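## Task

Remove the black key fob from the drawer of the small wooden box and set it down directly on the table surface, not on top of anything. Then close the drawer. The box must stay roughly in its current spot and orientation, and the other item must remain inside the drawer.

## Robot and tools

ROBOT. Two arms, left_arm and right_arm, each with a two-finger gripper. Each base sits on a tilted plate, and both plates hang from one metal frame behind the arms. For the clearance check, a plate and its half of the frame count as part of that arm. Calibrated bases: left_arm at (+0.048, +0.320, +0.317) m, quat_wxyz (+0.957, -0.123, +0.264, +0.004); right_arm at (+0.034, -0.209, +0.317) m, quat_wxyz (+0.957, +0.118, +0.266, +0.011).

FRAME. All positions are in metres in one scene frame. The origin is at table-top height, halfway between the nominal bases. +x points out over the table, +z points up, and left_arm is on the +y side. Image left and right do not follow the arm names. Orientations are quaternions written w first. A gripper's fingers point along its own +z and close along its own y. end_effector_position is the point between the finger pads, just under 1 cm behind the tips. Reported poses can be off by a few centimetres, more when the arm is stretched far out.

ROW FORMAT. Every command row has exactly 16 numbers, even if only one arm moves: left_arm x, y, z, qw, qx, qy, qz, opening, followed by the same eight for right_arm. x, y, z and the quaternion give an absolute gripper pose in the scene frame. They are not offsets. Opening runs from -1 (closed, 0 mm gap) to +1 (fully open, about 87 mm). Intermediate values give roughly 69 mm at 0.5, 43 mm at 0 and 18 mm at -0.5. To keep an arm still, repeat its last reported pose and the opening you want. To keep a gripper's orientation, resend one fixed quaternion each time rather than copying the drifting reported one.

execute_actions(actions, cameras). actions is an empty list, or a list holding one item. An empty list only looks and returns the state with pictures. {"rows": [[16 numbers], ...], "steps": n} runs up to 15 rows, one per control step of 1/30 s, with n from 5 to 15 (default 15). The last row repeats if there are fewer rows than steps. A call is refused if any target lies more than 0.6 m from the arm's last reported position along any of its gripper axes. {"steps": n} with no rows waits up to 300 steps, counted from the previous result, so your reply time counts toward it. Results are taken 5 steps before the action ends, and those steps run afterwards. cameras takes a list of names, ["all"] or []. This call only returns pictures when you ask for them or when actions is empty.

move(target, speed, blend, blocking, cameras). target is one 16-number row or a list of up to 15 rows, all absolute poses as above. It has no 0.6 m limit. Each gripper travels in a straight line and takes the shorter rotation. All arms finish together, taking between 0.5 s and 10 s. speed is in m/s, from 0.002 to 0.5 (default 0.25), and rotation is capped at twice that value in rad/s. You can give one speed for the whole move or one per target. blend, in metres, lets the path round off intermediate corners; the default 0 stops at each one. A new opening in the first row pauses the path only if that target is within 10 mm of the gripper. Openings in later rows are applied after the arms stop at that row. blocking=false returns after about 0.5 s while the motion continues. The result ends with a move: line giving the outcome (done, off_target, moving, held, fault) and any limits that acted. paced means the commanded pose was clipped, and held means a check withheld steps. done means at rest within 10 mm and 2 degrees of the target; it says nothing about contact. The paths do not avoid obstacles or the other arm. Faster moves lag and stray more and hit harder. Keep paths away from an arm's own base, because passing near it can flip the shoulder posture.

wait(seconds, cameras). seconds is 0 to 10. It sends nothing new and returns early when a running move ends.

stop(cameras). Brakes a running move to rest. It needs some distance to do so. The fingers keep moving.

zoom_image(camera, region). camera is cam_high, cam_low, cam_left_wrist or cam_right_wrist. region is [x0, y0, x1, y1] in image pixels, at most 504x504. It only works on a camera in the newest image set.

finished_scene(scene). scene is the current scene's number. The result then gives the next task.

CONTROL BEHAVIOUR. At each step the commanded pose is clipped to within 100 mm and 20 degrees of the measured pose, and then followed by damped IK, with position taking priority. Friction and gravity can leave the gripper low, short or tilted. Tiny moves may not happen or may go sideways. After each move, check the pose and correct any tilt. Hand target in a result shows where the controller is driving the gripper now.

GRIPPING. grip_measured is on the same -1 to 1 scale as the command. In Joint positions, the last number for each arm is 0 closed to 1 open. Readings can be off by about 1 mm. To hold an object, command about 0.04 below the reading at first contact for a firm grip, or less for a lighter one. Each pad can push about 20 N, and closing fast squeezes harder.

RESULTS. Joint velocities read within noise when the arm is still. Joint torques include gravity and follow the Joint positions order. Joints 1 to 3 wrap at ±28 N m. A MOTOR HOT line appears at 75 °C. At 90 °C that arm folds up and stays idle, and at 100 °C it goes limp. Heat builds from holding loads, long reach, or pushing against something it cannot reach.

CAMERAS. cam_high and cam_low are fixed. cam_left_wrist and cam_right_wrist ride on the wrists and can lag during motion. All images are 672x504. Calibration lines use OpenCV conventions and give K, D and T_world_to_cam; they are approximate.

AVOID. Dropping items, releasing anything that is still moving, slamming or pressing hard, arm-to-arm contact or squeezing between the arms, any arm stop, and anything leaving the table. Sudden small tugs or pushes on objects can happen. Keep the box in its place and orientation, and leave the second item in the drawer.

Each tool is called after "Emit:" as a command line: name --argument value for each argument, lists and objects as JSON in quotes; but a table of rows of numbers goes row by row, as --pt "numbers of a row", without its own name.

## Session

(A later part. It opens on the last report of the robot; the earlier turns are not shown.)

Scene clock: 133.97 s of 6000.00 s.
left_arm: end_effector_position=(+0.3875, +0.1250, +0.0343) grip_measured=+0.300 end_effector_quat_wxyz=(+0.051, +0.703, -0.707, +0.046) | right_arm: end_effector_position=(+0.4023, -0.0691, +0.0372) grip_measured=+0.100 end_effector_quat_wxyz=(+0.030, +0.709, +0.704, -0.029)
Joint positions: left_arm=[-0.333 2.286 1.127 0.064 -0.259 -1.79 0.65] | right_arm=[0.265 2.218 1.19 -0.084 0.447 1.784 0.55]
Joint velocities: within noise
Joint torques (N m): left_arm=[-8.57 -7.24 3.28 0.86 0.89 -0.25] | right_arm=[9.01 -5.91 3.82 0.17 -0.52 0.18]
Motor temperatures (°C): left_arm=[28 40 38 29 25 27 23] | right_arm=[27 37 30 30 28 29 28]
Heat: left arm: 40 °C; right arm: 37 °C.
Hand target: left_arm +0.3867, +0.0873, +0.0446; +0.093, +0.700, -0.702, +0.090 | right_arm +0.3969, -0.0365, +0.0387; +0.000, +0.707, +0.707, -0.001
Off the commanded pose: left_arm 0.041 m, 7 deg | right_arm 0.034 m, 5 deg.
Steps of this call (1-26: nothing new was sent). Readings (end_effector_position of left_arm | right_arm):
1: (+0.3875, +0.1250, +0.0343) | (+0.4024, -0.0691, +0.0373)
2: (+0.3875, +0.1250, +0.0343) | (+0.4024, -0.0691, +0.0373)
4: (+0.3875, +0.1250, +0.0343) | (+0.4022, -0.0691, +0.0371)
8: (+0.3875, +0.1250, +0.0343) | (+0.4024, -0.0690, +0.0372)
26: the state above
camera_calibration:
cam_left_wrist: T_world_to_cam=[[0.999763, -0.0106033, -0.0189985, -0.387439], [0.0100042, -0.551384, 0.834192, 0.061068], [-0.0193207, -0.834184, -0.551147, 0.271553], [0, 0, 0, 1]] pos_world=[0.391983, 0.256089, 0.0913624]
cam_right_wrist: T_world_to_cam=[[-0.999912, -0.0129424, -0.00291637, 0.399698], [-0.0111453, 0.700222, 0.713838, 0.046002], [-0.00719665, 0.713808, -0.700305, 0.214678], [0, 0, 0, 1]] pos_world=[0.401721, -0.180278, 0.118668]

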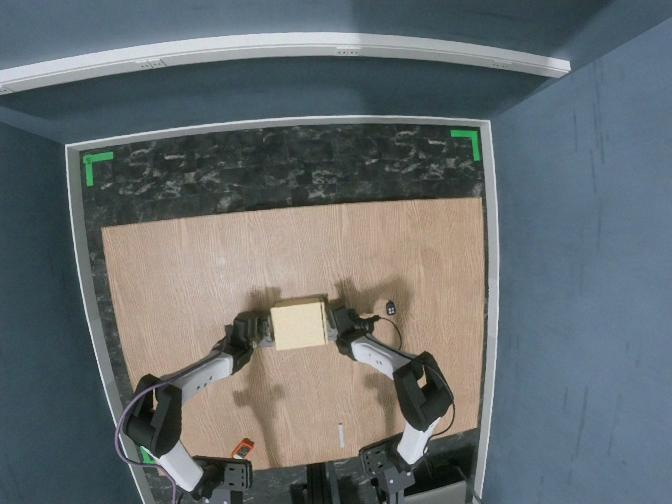

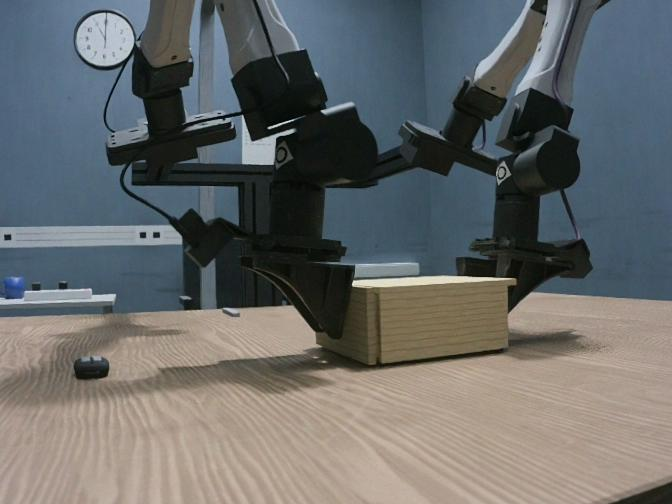

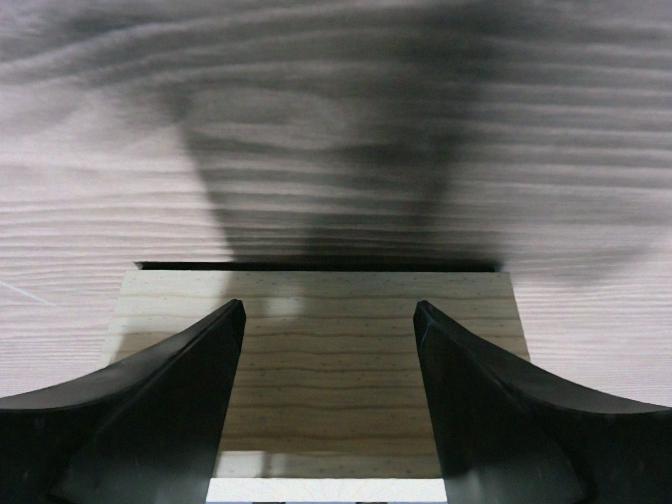

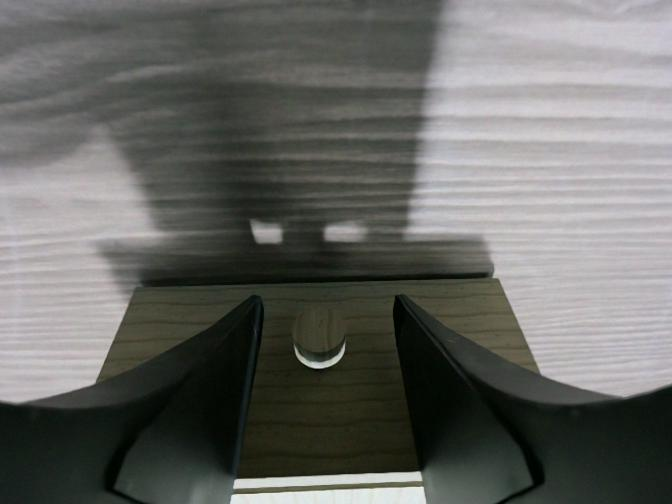

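Emit:
move --target '[0.388, 0.070, 0.042, 0.0923, 0.7010, -0.7010, 0.0923, 0.3, 0.398, -0.035, 0.037, 0, 0.7071, 0.7071, 0, 0.1]' --speed 0.02 --cameras '["cam_low", "cam_high"]'

Emit:
zoom_image --camera "cam_low" --region '[350, 270, 400, 370]'

Scene clock: 136.03 s of 6000.00 s.
left_arm: end_effector_position=(+0.3871, +0.1266, +0.0319) grip_measured=+0.300 end_effector_quat_wxyz=(+0.037, +0.704, -0.709, +0.027) | right_arm: end_effector_position=(+0.4022, -0.0684, +0.0374) grip_measured=+0.100 end_effector_quat_wxyz=(+0.030, +0.709, +0.704, -0.028)
Joint positions: left_arm=[-0.349 2.296 1.149 0.03 -0.311 -1.808 0.65] | right_arm=[0.267 2.218 1.19 -0.084 0.447 1.785 0.55]
Joint velocities: within noise
Joint torques (N m): left_arm=[-10.26 -6.91 3.6 1.01 1.2 -0.36] | right_arm=[8.77 -5.85 3.78 0.18 -0.5 0.16]
Motor temperatures (°C): left_arm=[28 40 38 29 25 27 23] | right_arm=[27 37 30 30 28 29 28]
Heat: left arm: 40 °C; right arm: 37 °C.
Hand target: left_arm +0.3854, +0.0744, +0.0466; +0.093, +0.699, -0.703, +0.087 | right_arm +0.3968, -0.0363, +0.0387; +0.000, +0.707, +0.708, -0.001
Off the commanded pose: left_arm 0.058 m, 10 deg | right_arm 0.034 m, 5 deg.
Kept back: nothing.
move: off_target (left_arm, right_arm)
Images, in order (width x height): cam_high 672x504, cam_low 672x504.

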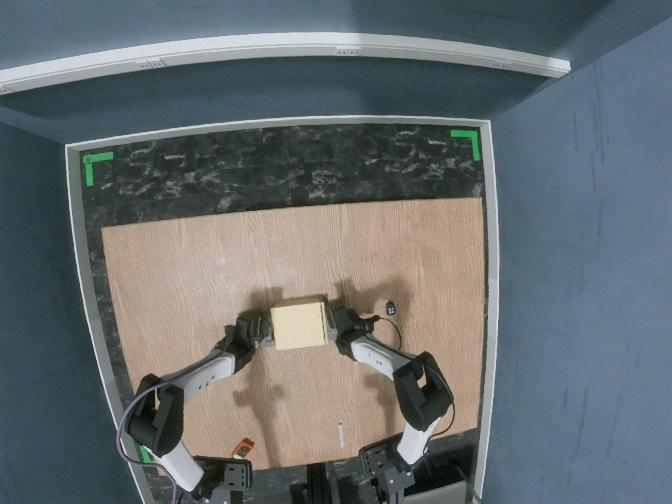

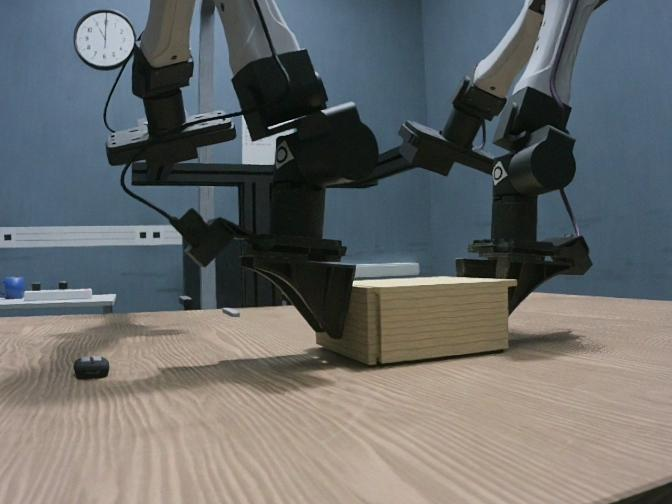

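Scaled by 5.040 from the camera's 672x504 image, which has a finer 960x720 frame.

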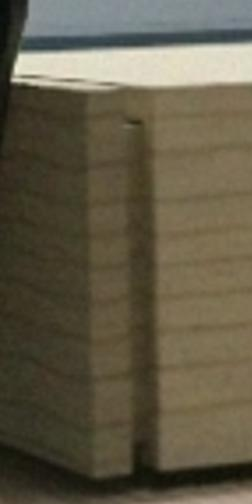

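Emit:
zoom_image --camera "cam_low" --region '[362, 280, 386, 312]'

Emit:
zoom_image --camera "cam_low" --region '[362, 340, 386, 372]'

Scaled by 15.750 from the camera's 672x504 image, which has a finer 960x720 frame.

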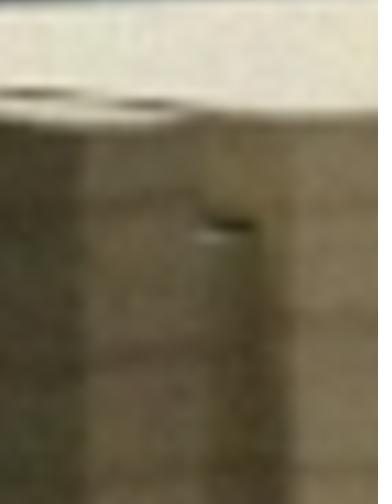

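Scaled by 15.750 from the camera's 672x504 image, which has a finer 960x720 frame.

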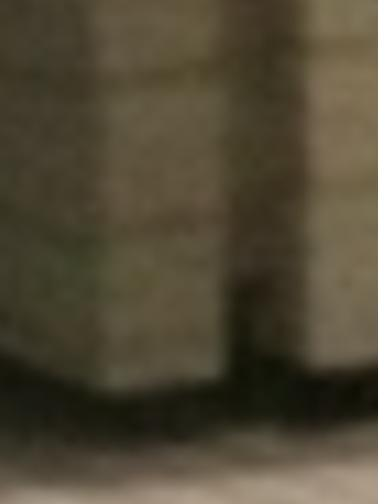

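Emit:
zoom_image --camera "cam_high" --region '[260, 285, 345, 360]'

Emit:
zoom_image --camera "cam_high" --region '[312, 288, 336, 312]'

Scaled by 5.929 from the camera's 672x504 image, which has a finer 960x720 frame.

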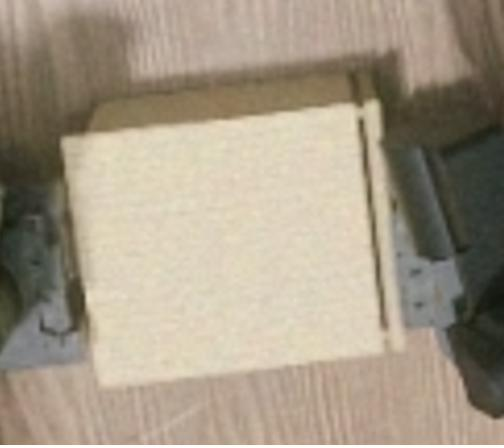

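Scaled by 21.000 from the camera's 672x504 image, which has a finer 960x720 frame.

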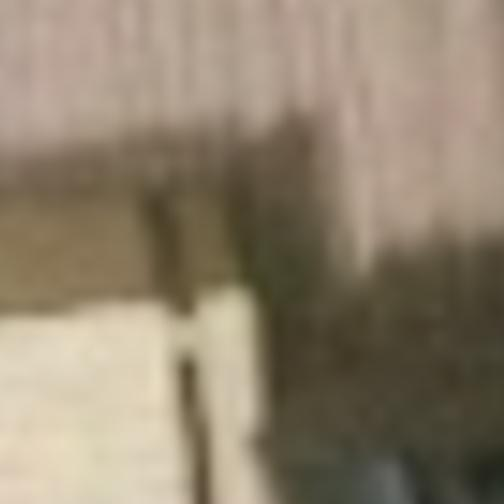

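Emit:
move --target '[0.388, 0.070, 0.042, 0.0923, 0.7010, -0.7010, 0.0923, 0.3, 0.398, -0.015, 0.037, 0, 0.7071, 0.7071, 0, 0.1]' --speed 0.02 --cameras '["cam_low", "cam_high", "cam_right_wrist"]'

Emit:
zoom_image --camera "cam_low" --region '[350, 270, 400, 370]'

Emit:
zoom_image --camera "cam_high" --region '[260, 285, 345, 360]'

Emit:
zoom_image --camera "cam_right_wrist" --region '[200, 420, 460, 504]'

Scene clock: 138.77 s of 6000.00 s.
left_arm: end_effector_position=(+0.3868, +0.1267, +0.0319) grip_measured=+0.300 end_effector_quat_wxyz=(+0.036, +0.704, -0.709, +0.026) | right_arm: end_effector_position=(+0.4015, -0.0638, +0.0368) grip_measured=+0.100 end_effector_quat_wxyz=(+0.043, +0.709, +0.702, -0.047)
Joint positions: left_arm=[-0.349 2.296 1.149 0.028 -0.313 -1.809 0.65] | right_arm=[0.296 2.24 1.226 -0.131 0.501 1.825 0.55]
Joint velocities: within noise
Joint torques (N m): left_arm=[-10.32 -6.93 3.59 1.01 1.2 -0.33] | right_arm=[10.48 -5.74 4.29 0.33 -0.88 0.18]
Motor temperatures (°C): left_arm=[29 41 38 29 26 27 23] | right_arm=[27 37 30 30 28 29 28]
Heat: left arm: 41 °C; right arm: 37 °C.
Hand target: left_arm +0.3854, +0.0743, +0.0468; +0.093, +0.699, -0.703, +0.087 | right_arm +0.3958, -0.0178, +0.0405; -0.001, +0.706, +0.708, -0.002
Off the commanded pose: left_arm 0.058 m, 10 deg | right_arm 0.049 m, 7 deg.
Kept back: nothing.
move: off_target (left_arm, right_arm)
camera_calibration:
cam_right_wrist: T_world_to_cam=[[-0.999924, -0.0112024, 0.00523232, 0.398773], [-0.00461293, 0.730641, 0.682746, 0.0430779], [-0.0114713, 0.68267, -0.730637, 0.211498], [0, 0, 0, 1]] pos_world=[0.401367, -0.17139, 0.12303]
Images, in order (width x height): cam_high 672x504, cam_low 672x504, cam_right_wrist 672x504.

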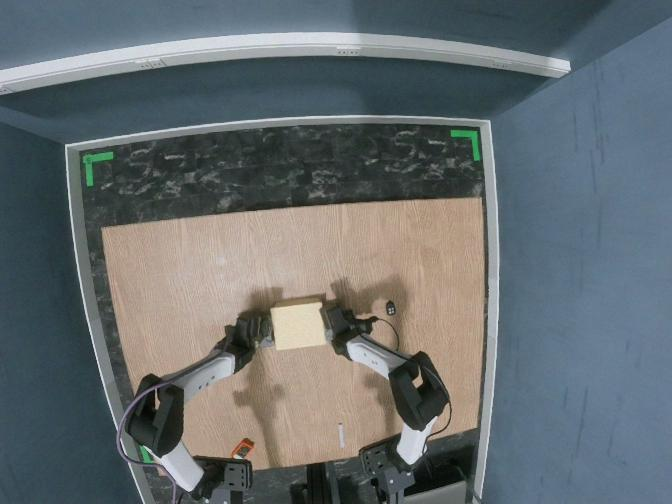

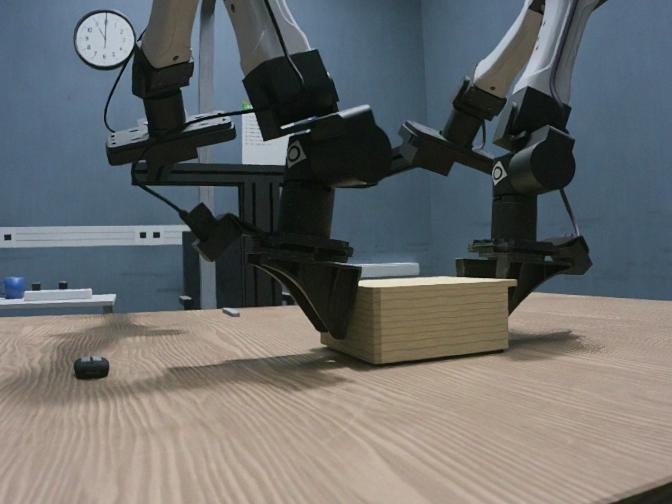

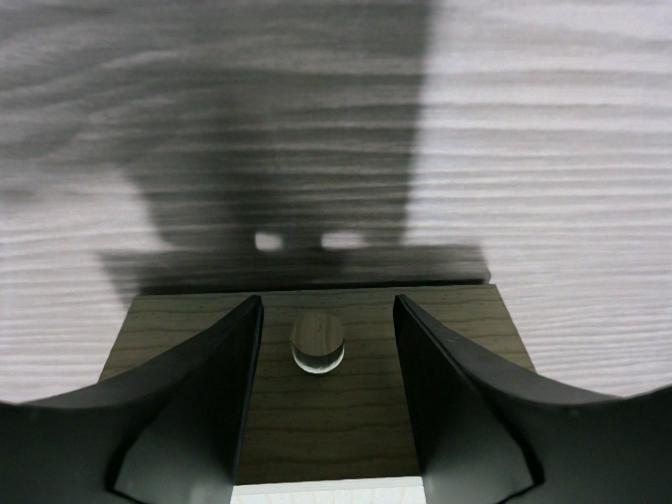

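Scaled by 5.040 from the camera's 672x504 image, which has a finer 960x720 frame.

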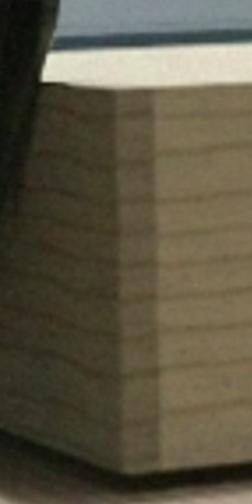

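Scaled by 5.929 from the camera's 672x504 image, which has a finer 960x720 frame.

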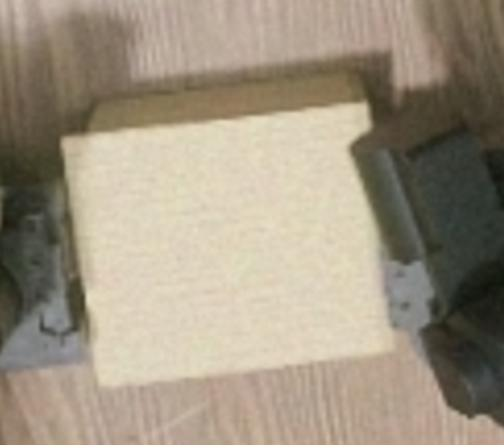

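Scaled by 1.938 from the camera's 672x504 image, which has a finer 960x720 frame.

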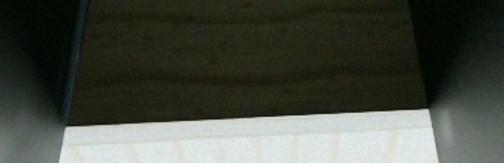

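Emit:
move --pt "0.388 0.082 0.042 0.0923 0.7010 -0.7010 0.0923 0.3 0.398 -0.035 0.037 0 0.7071 0.7071 0 0.1" --pt "0.388 0.077 0.042 0.0923 0.7010 -0.7010 0.0923 0.3 0.398 -0.057 0.037 0 0.7071 0.7071 0 0.1" --speed 0.02 --cameras '["cam_low"]'

Emit:
zoom_image --camera "cam_low" --region '[320, 250, 530, 400]'

Scene clock: 141.33 s of 6000.00 s.
left_arm: end_effector_position=(+0.3859, +0.1217, +0.0338) grip_measured=+0.300 end_effector_quat_wxyz=(+0.046, +0.704, -0.708, +0.033) | right_arm: end_effector_position=(+0.3927, -0.0673, +0.0292) grip_measured=+0.100 end_effector_quat_wxyz=(+0.016, +0.708, +0.706, -0.027)
Joint positions: left_arm=[-0.352 2.296 1.149 0.029 -0.291 -1.814 0.65] | right_arm=[0.255 2.24 1.177 -0.057 0.417 1.773 0.55]
Joint velocities: within noise
Joint torques (N m): left_arm=[-8.59 -7.28 2.84 1.09 1.1 -0.14] | right_arm=[4.85 -9.72 1.36 0.19 -0.42 -0.23]
Motor temperatures (°C): left_arm=[29 41 38 29 26 27 23] | right_arm=[27 37 30 30 28 29 28]
Heat: left arm: 41 °C; right arm: 37 °C.
Hand target: left_arm +0.3864, +0.0799, +0.0454; +0.093, +0.700, -0.703, +0.088 | right_arm +0.3982, -0.0571, +0.0372; +0.001, +0.707, +0.707, +0.000
Off the commanded pose: left_arm 0.045 m, 9 deg | right_arm 0.014 m, 4 deg.
Kept back: nothing.
move: off_target (left_arm, right_arm)
Images, in order (width x height): cam_low 672x504.

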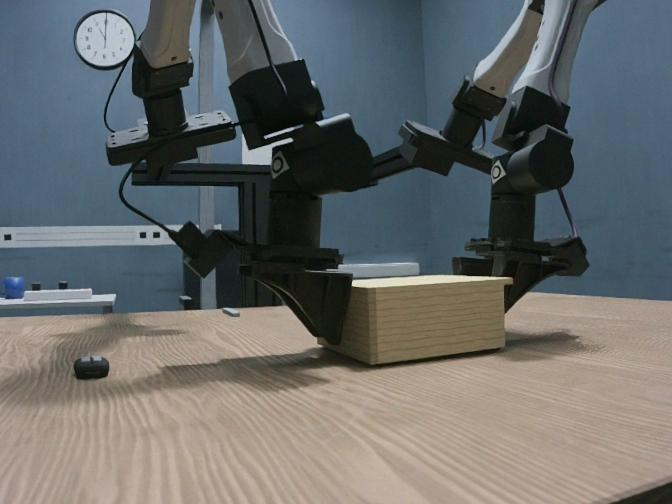

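Scaled by 2.400 from the camera's 672x504 image, which has a finer 960x720 frame.

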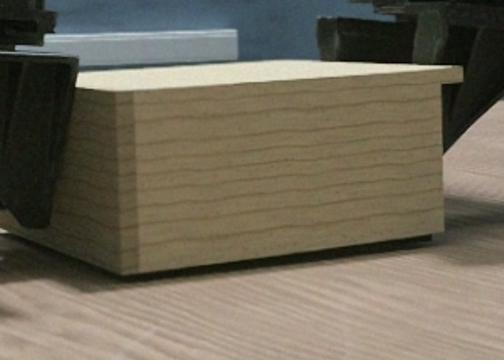

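Emit:
move --target '[0.388, 0.072, 0.042, 0.0923, 0.7010, -0.7010, 0.0923, 0.3, 0.402, -0.063, 0.039, 0, 0.7071, 0.7071, 0, 0.1]' --speed 0.02 --cameras '["cam_low", "cam_high"]'

Emit:
zoom_image --camera "cam_low" --region '[320, 250, 530, 400]'

Scene clock: 142.27 s of 6000.00 s.
left_arm: end_effector_position=(+0.3839, +0.1178, +0.0332) grip_measured=+0.300 end_effector_quat_wxyz=(+0.048, +0.707, -0.705, +0.033) | right_arm: end_effector_position=(+0.3920, -0.0708, +0.0276) grip_measured=+0.100 end_effector_quat_wxyz=(+0.012, +0.705, +0.709, -0.027)
Joint positions: left_arm=[-0.361 2.303 1.149 0.034 -0.291 -1.829 0.65] | right_arm=[0.242 2.24 1.177 -0.057 0.404 1.755 0.55]
Joint velocities: within noise
Joint torques (N m): left_arm=[-8.95 -7.21 3.58 1.02 1.05 -0.09] | right_arm=[4.72 -10.74 1.66 0.07 -0.41 -0.21]
Motor temperatures (°C): left_arm=[30 41 38 29 26 27 23] | right_arm=[27 38 30 30 28 29 28]
Heat: left arm: 41 °C; right arm: 38 °C.
Hand target: left_arm +0.3862, +0.0750, +0.0456; +0.093, +0.700, -0.703, +0.089 | right_arm +0.4019, -0.0631, +0.0390; +0.000, +0.707, +0.707, +0.000
Off the commanded pose: left_arm 0.047 m, 9 deg | right_arm 0.017 m, 3 deg.
Kept back: nothing.
move: off_target (left_arm, right_arm)
Images, in order (width x height): cam_high 672x504, cam_low 672x504.

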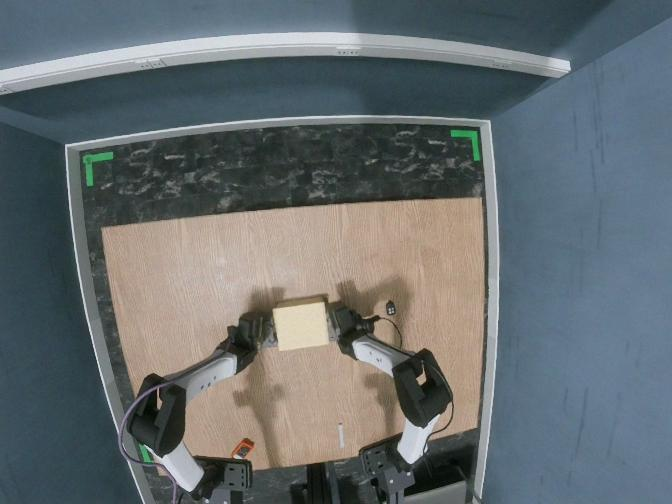

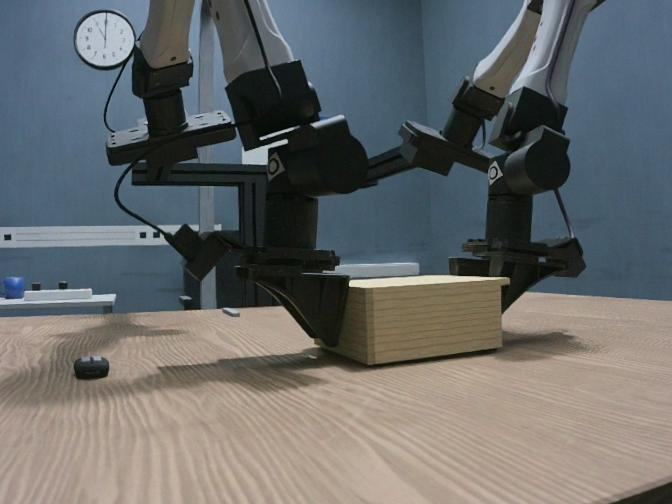

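Scaled by 2.400 from the camera's 672x504 image, which has a finer 960x720 frame.

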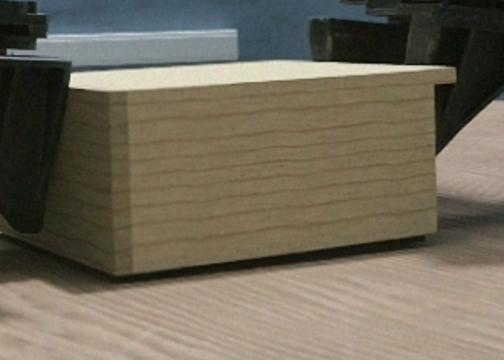

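Emit:
move --target '[0.388, 0.064, 0.042, 0.0923, 0.7010, -0.7010, 0.0923, 0.3, 0.402, -0.069, 0.040, 0, 0.7071, 0.7071, 0, 0.1]' --speed 0.02 --cameras '["cam_low", "cam_high"]'

Emit:
zoom_image --camera "cam_low" --region '[320, 250, 530, 400]'

Scene clock: 143.30 s of 6000.00 s.
left_arm: end_effector_position=(+0.3840, +0.1090, +0.0318) grip_measured=+0.300 end_effector_quat_wxyz=(+0.050, +0.706, -0.705, +0.036) | right_arm: end_effector_position=(+0.3907, -0.0797, +0.0269) grip_measured=+0.100 end_effector_quat_wxyz=(+0.012, +0.705, +0.708, -0.032)
Joint positions: left_arm=[-0.376 2.322 1.167 0.034 -0.291 -1.842 0.65] | right_arm=[0.224 2.231 1.166 -0.057 0.403 1.742 0.55]
Joint velocities: within noise
Joint torques (N m): left_arm=[-9.32 -7.45 3.75 0.95 0.97 -0.12] | right_arm=[5.19 -10.92 1.46 0.14 -0.41 -0.21]
Motor temperatures (°C): left_arm=[30 41 38 29 26 27 23] | right_arm=[27 38 30 30 28 29 28]
Heat: left arm: 41 °C; right arm: 38 °C.
Hand target: left_arm +0.3863, +0.0668, +0.0453; +0.093, +0.700, -0.702, +0.090 | right_arm +0.4017, -0.0692, +0.0399; +0.000, +0.707, +0.707, -0.001
Off the commanded pose: left_arm 0.046 m, 8 deg | right_arm 0.020 m, 4 deg.
Kept back: nothing.
move: off_target (left_arm, right_arm)
Images, in order (width x height): cam_high 672x504, cam_low 672x504.

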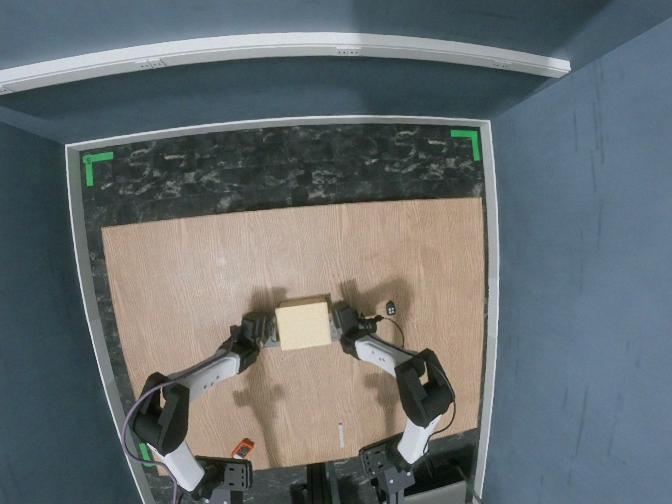

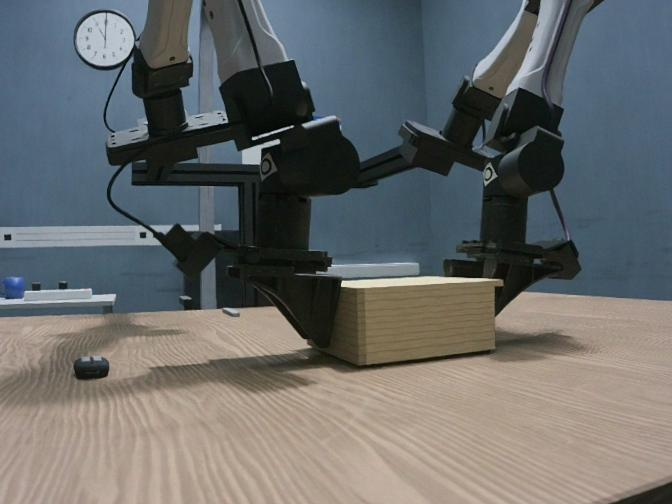

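Scaled by 2.400 from the camera's 672x504 image, which has a finer 960x720 frame.

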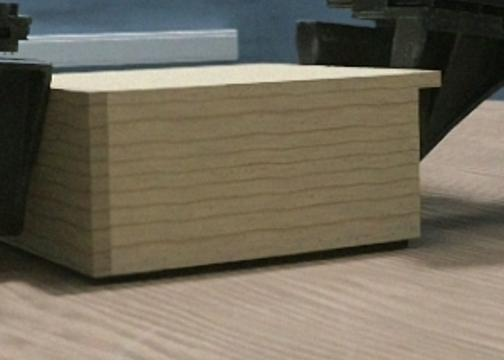

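Emit:
move --pt "0.386 0.13 0.040 0.0923 0.7010 -0.7010 0.0923 0.3 0.394 -0.105 0.036 0 0.7071 0.7071 0 0.1" --pt "0.386 0.17 0.045 0.0923 0.7010 -0.7010 0.0923 0.3 0.394 -0.14 0.045 0 0.7071 0.7071 0 0.1" --pt "0.386 0.22 0.15 0.0923 0.7010 -0.7010 0.0923 0.3 0.394 -0.17 0.18 0 0.7071 0.7071 0 0.1" --blend '[0.01, 0.015, 0]' --speed '[0.05, 0.08, 0.15]' --cameras '["cam_low", "cam_high", "cam_right_wrist"]'

Emit:
zoom_image --camera "cam_low" --region '[320, 250, 530, 400]'

Emit:
zoom_image --camera "cam_high" --region '[260, 270, 410, 370]'

Scene clock: 147.10 s of 6000.00 s.
left_arm: end_effector_position=(+0.3885, +0.2176, +0.1461) grip_measured=+0.300 end_effector_quat_wxyz=(+0.087, +0.702, -0.701, +0.090) | right_arm: end_effector_position=(+0.3902, -0.1713, +0.1700) grip_measured=+0.100 end_effector_quat_wxyz=(-0.004, +0.707, +0.707, -0.009)
Joint positions: left_arm=[-0.134 1.736 0.848 -0.151 -0.051 -1.613 0.65] | right_arm=[0.066 1.603 0.937 -0.392 0.274 1.591 0.55]
Joint velocities: within noise
Joint torques (N m): left_arm=[-1.58 -9.39 2.18 0.43 0.21 0.21] | right_arm=[3.19 -9.51 4.12 -0.06 0.11 -0.1]
Motor temperatures (°C): left_arm=[30 43 37 29 26 27 23] | right_arm=[27 38 30 29 28 29 28]
Heat: left arm: 43 °C; right arm: 38 °C.
Hand target: left_arm +0.3861, +0.2199, +0.1499; +0.092, +0.701, -0.701, +0.092 | right_arm +0.3940, -0.1699, +0.1797; +0.000, +0.707, +0.707, +0.000
Off the commanded pose: left_arm 0.005 m, 1 deg | right_arm 0.011 m, 1 deg.
Kept back: nothing.
move: off_target (right_arm)
camera_calibration:
cam_right_wrist: T_world_to_cam=[[-0.999639, -0.0208239, 0.016965, 0.381878], [-0.000394014, 0.642915, 0.765938, -0.000225489], [-0.0268568, 0.765655, -0.642691, 0.387387], [0, 0, 0, 1]] pos_world=[0.392144, -0.288508, 0.242664]
Images, in order (width x height): cam_high 672x504, cam_low 672x504, cam_right_wrist 672x504.

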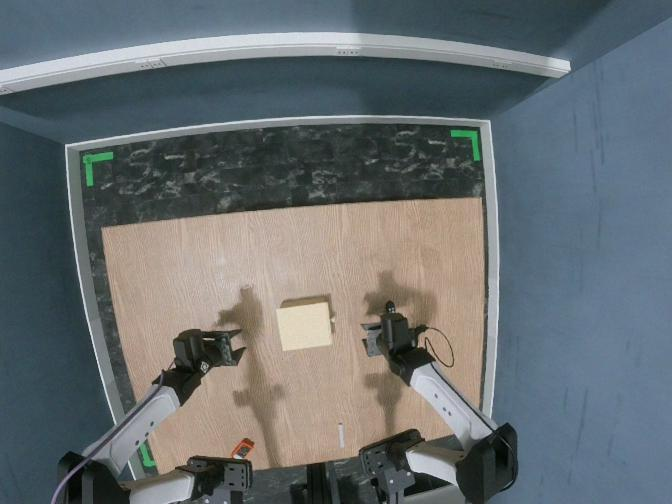

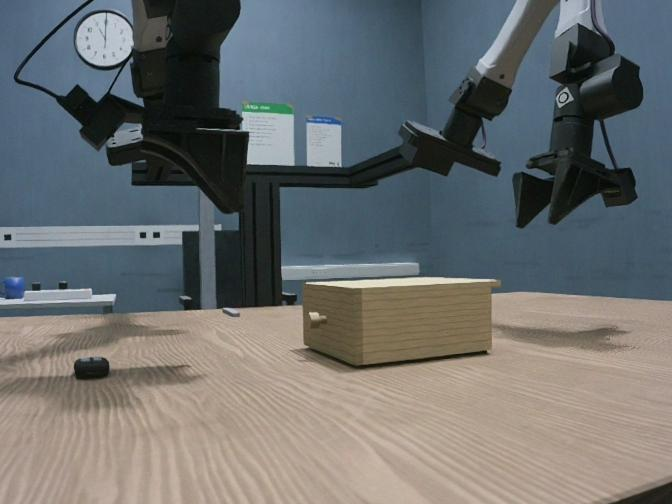

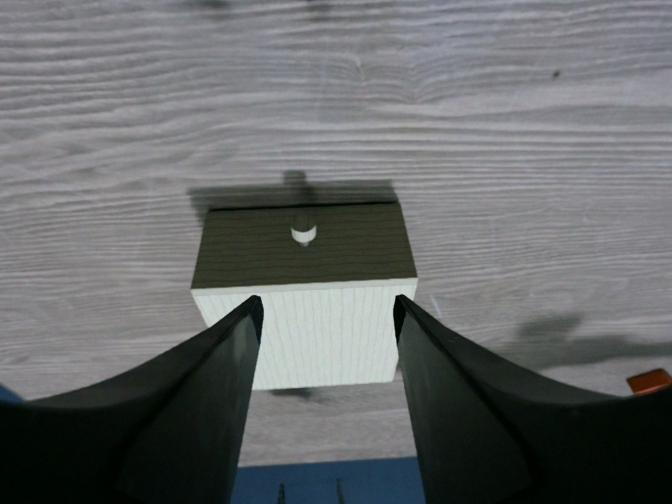

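Scaled by 2.400 from the camera's 672x504 image, which has a finer 960x720 frame.

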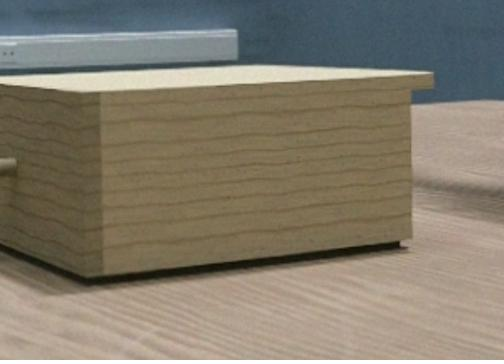

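Scaled by 3.360 from the camera's 672x504 image, which has a finer 960x720 frame.

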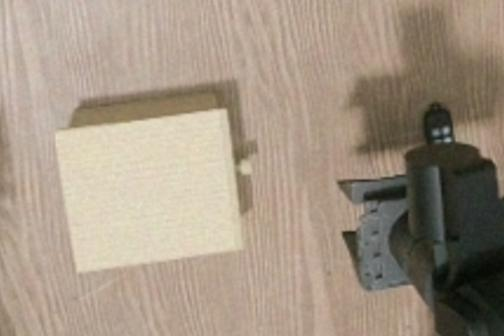

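Emit:
finished_scene --scene 1

The scene is finished: the task was done.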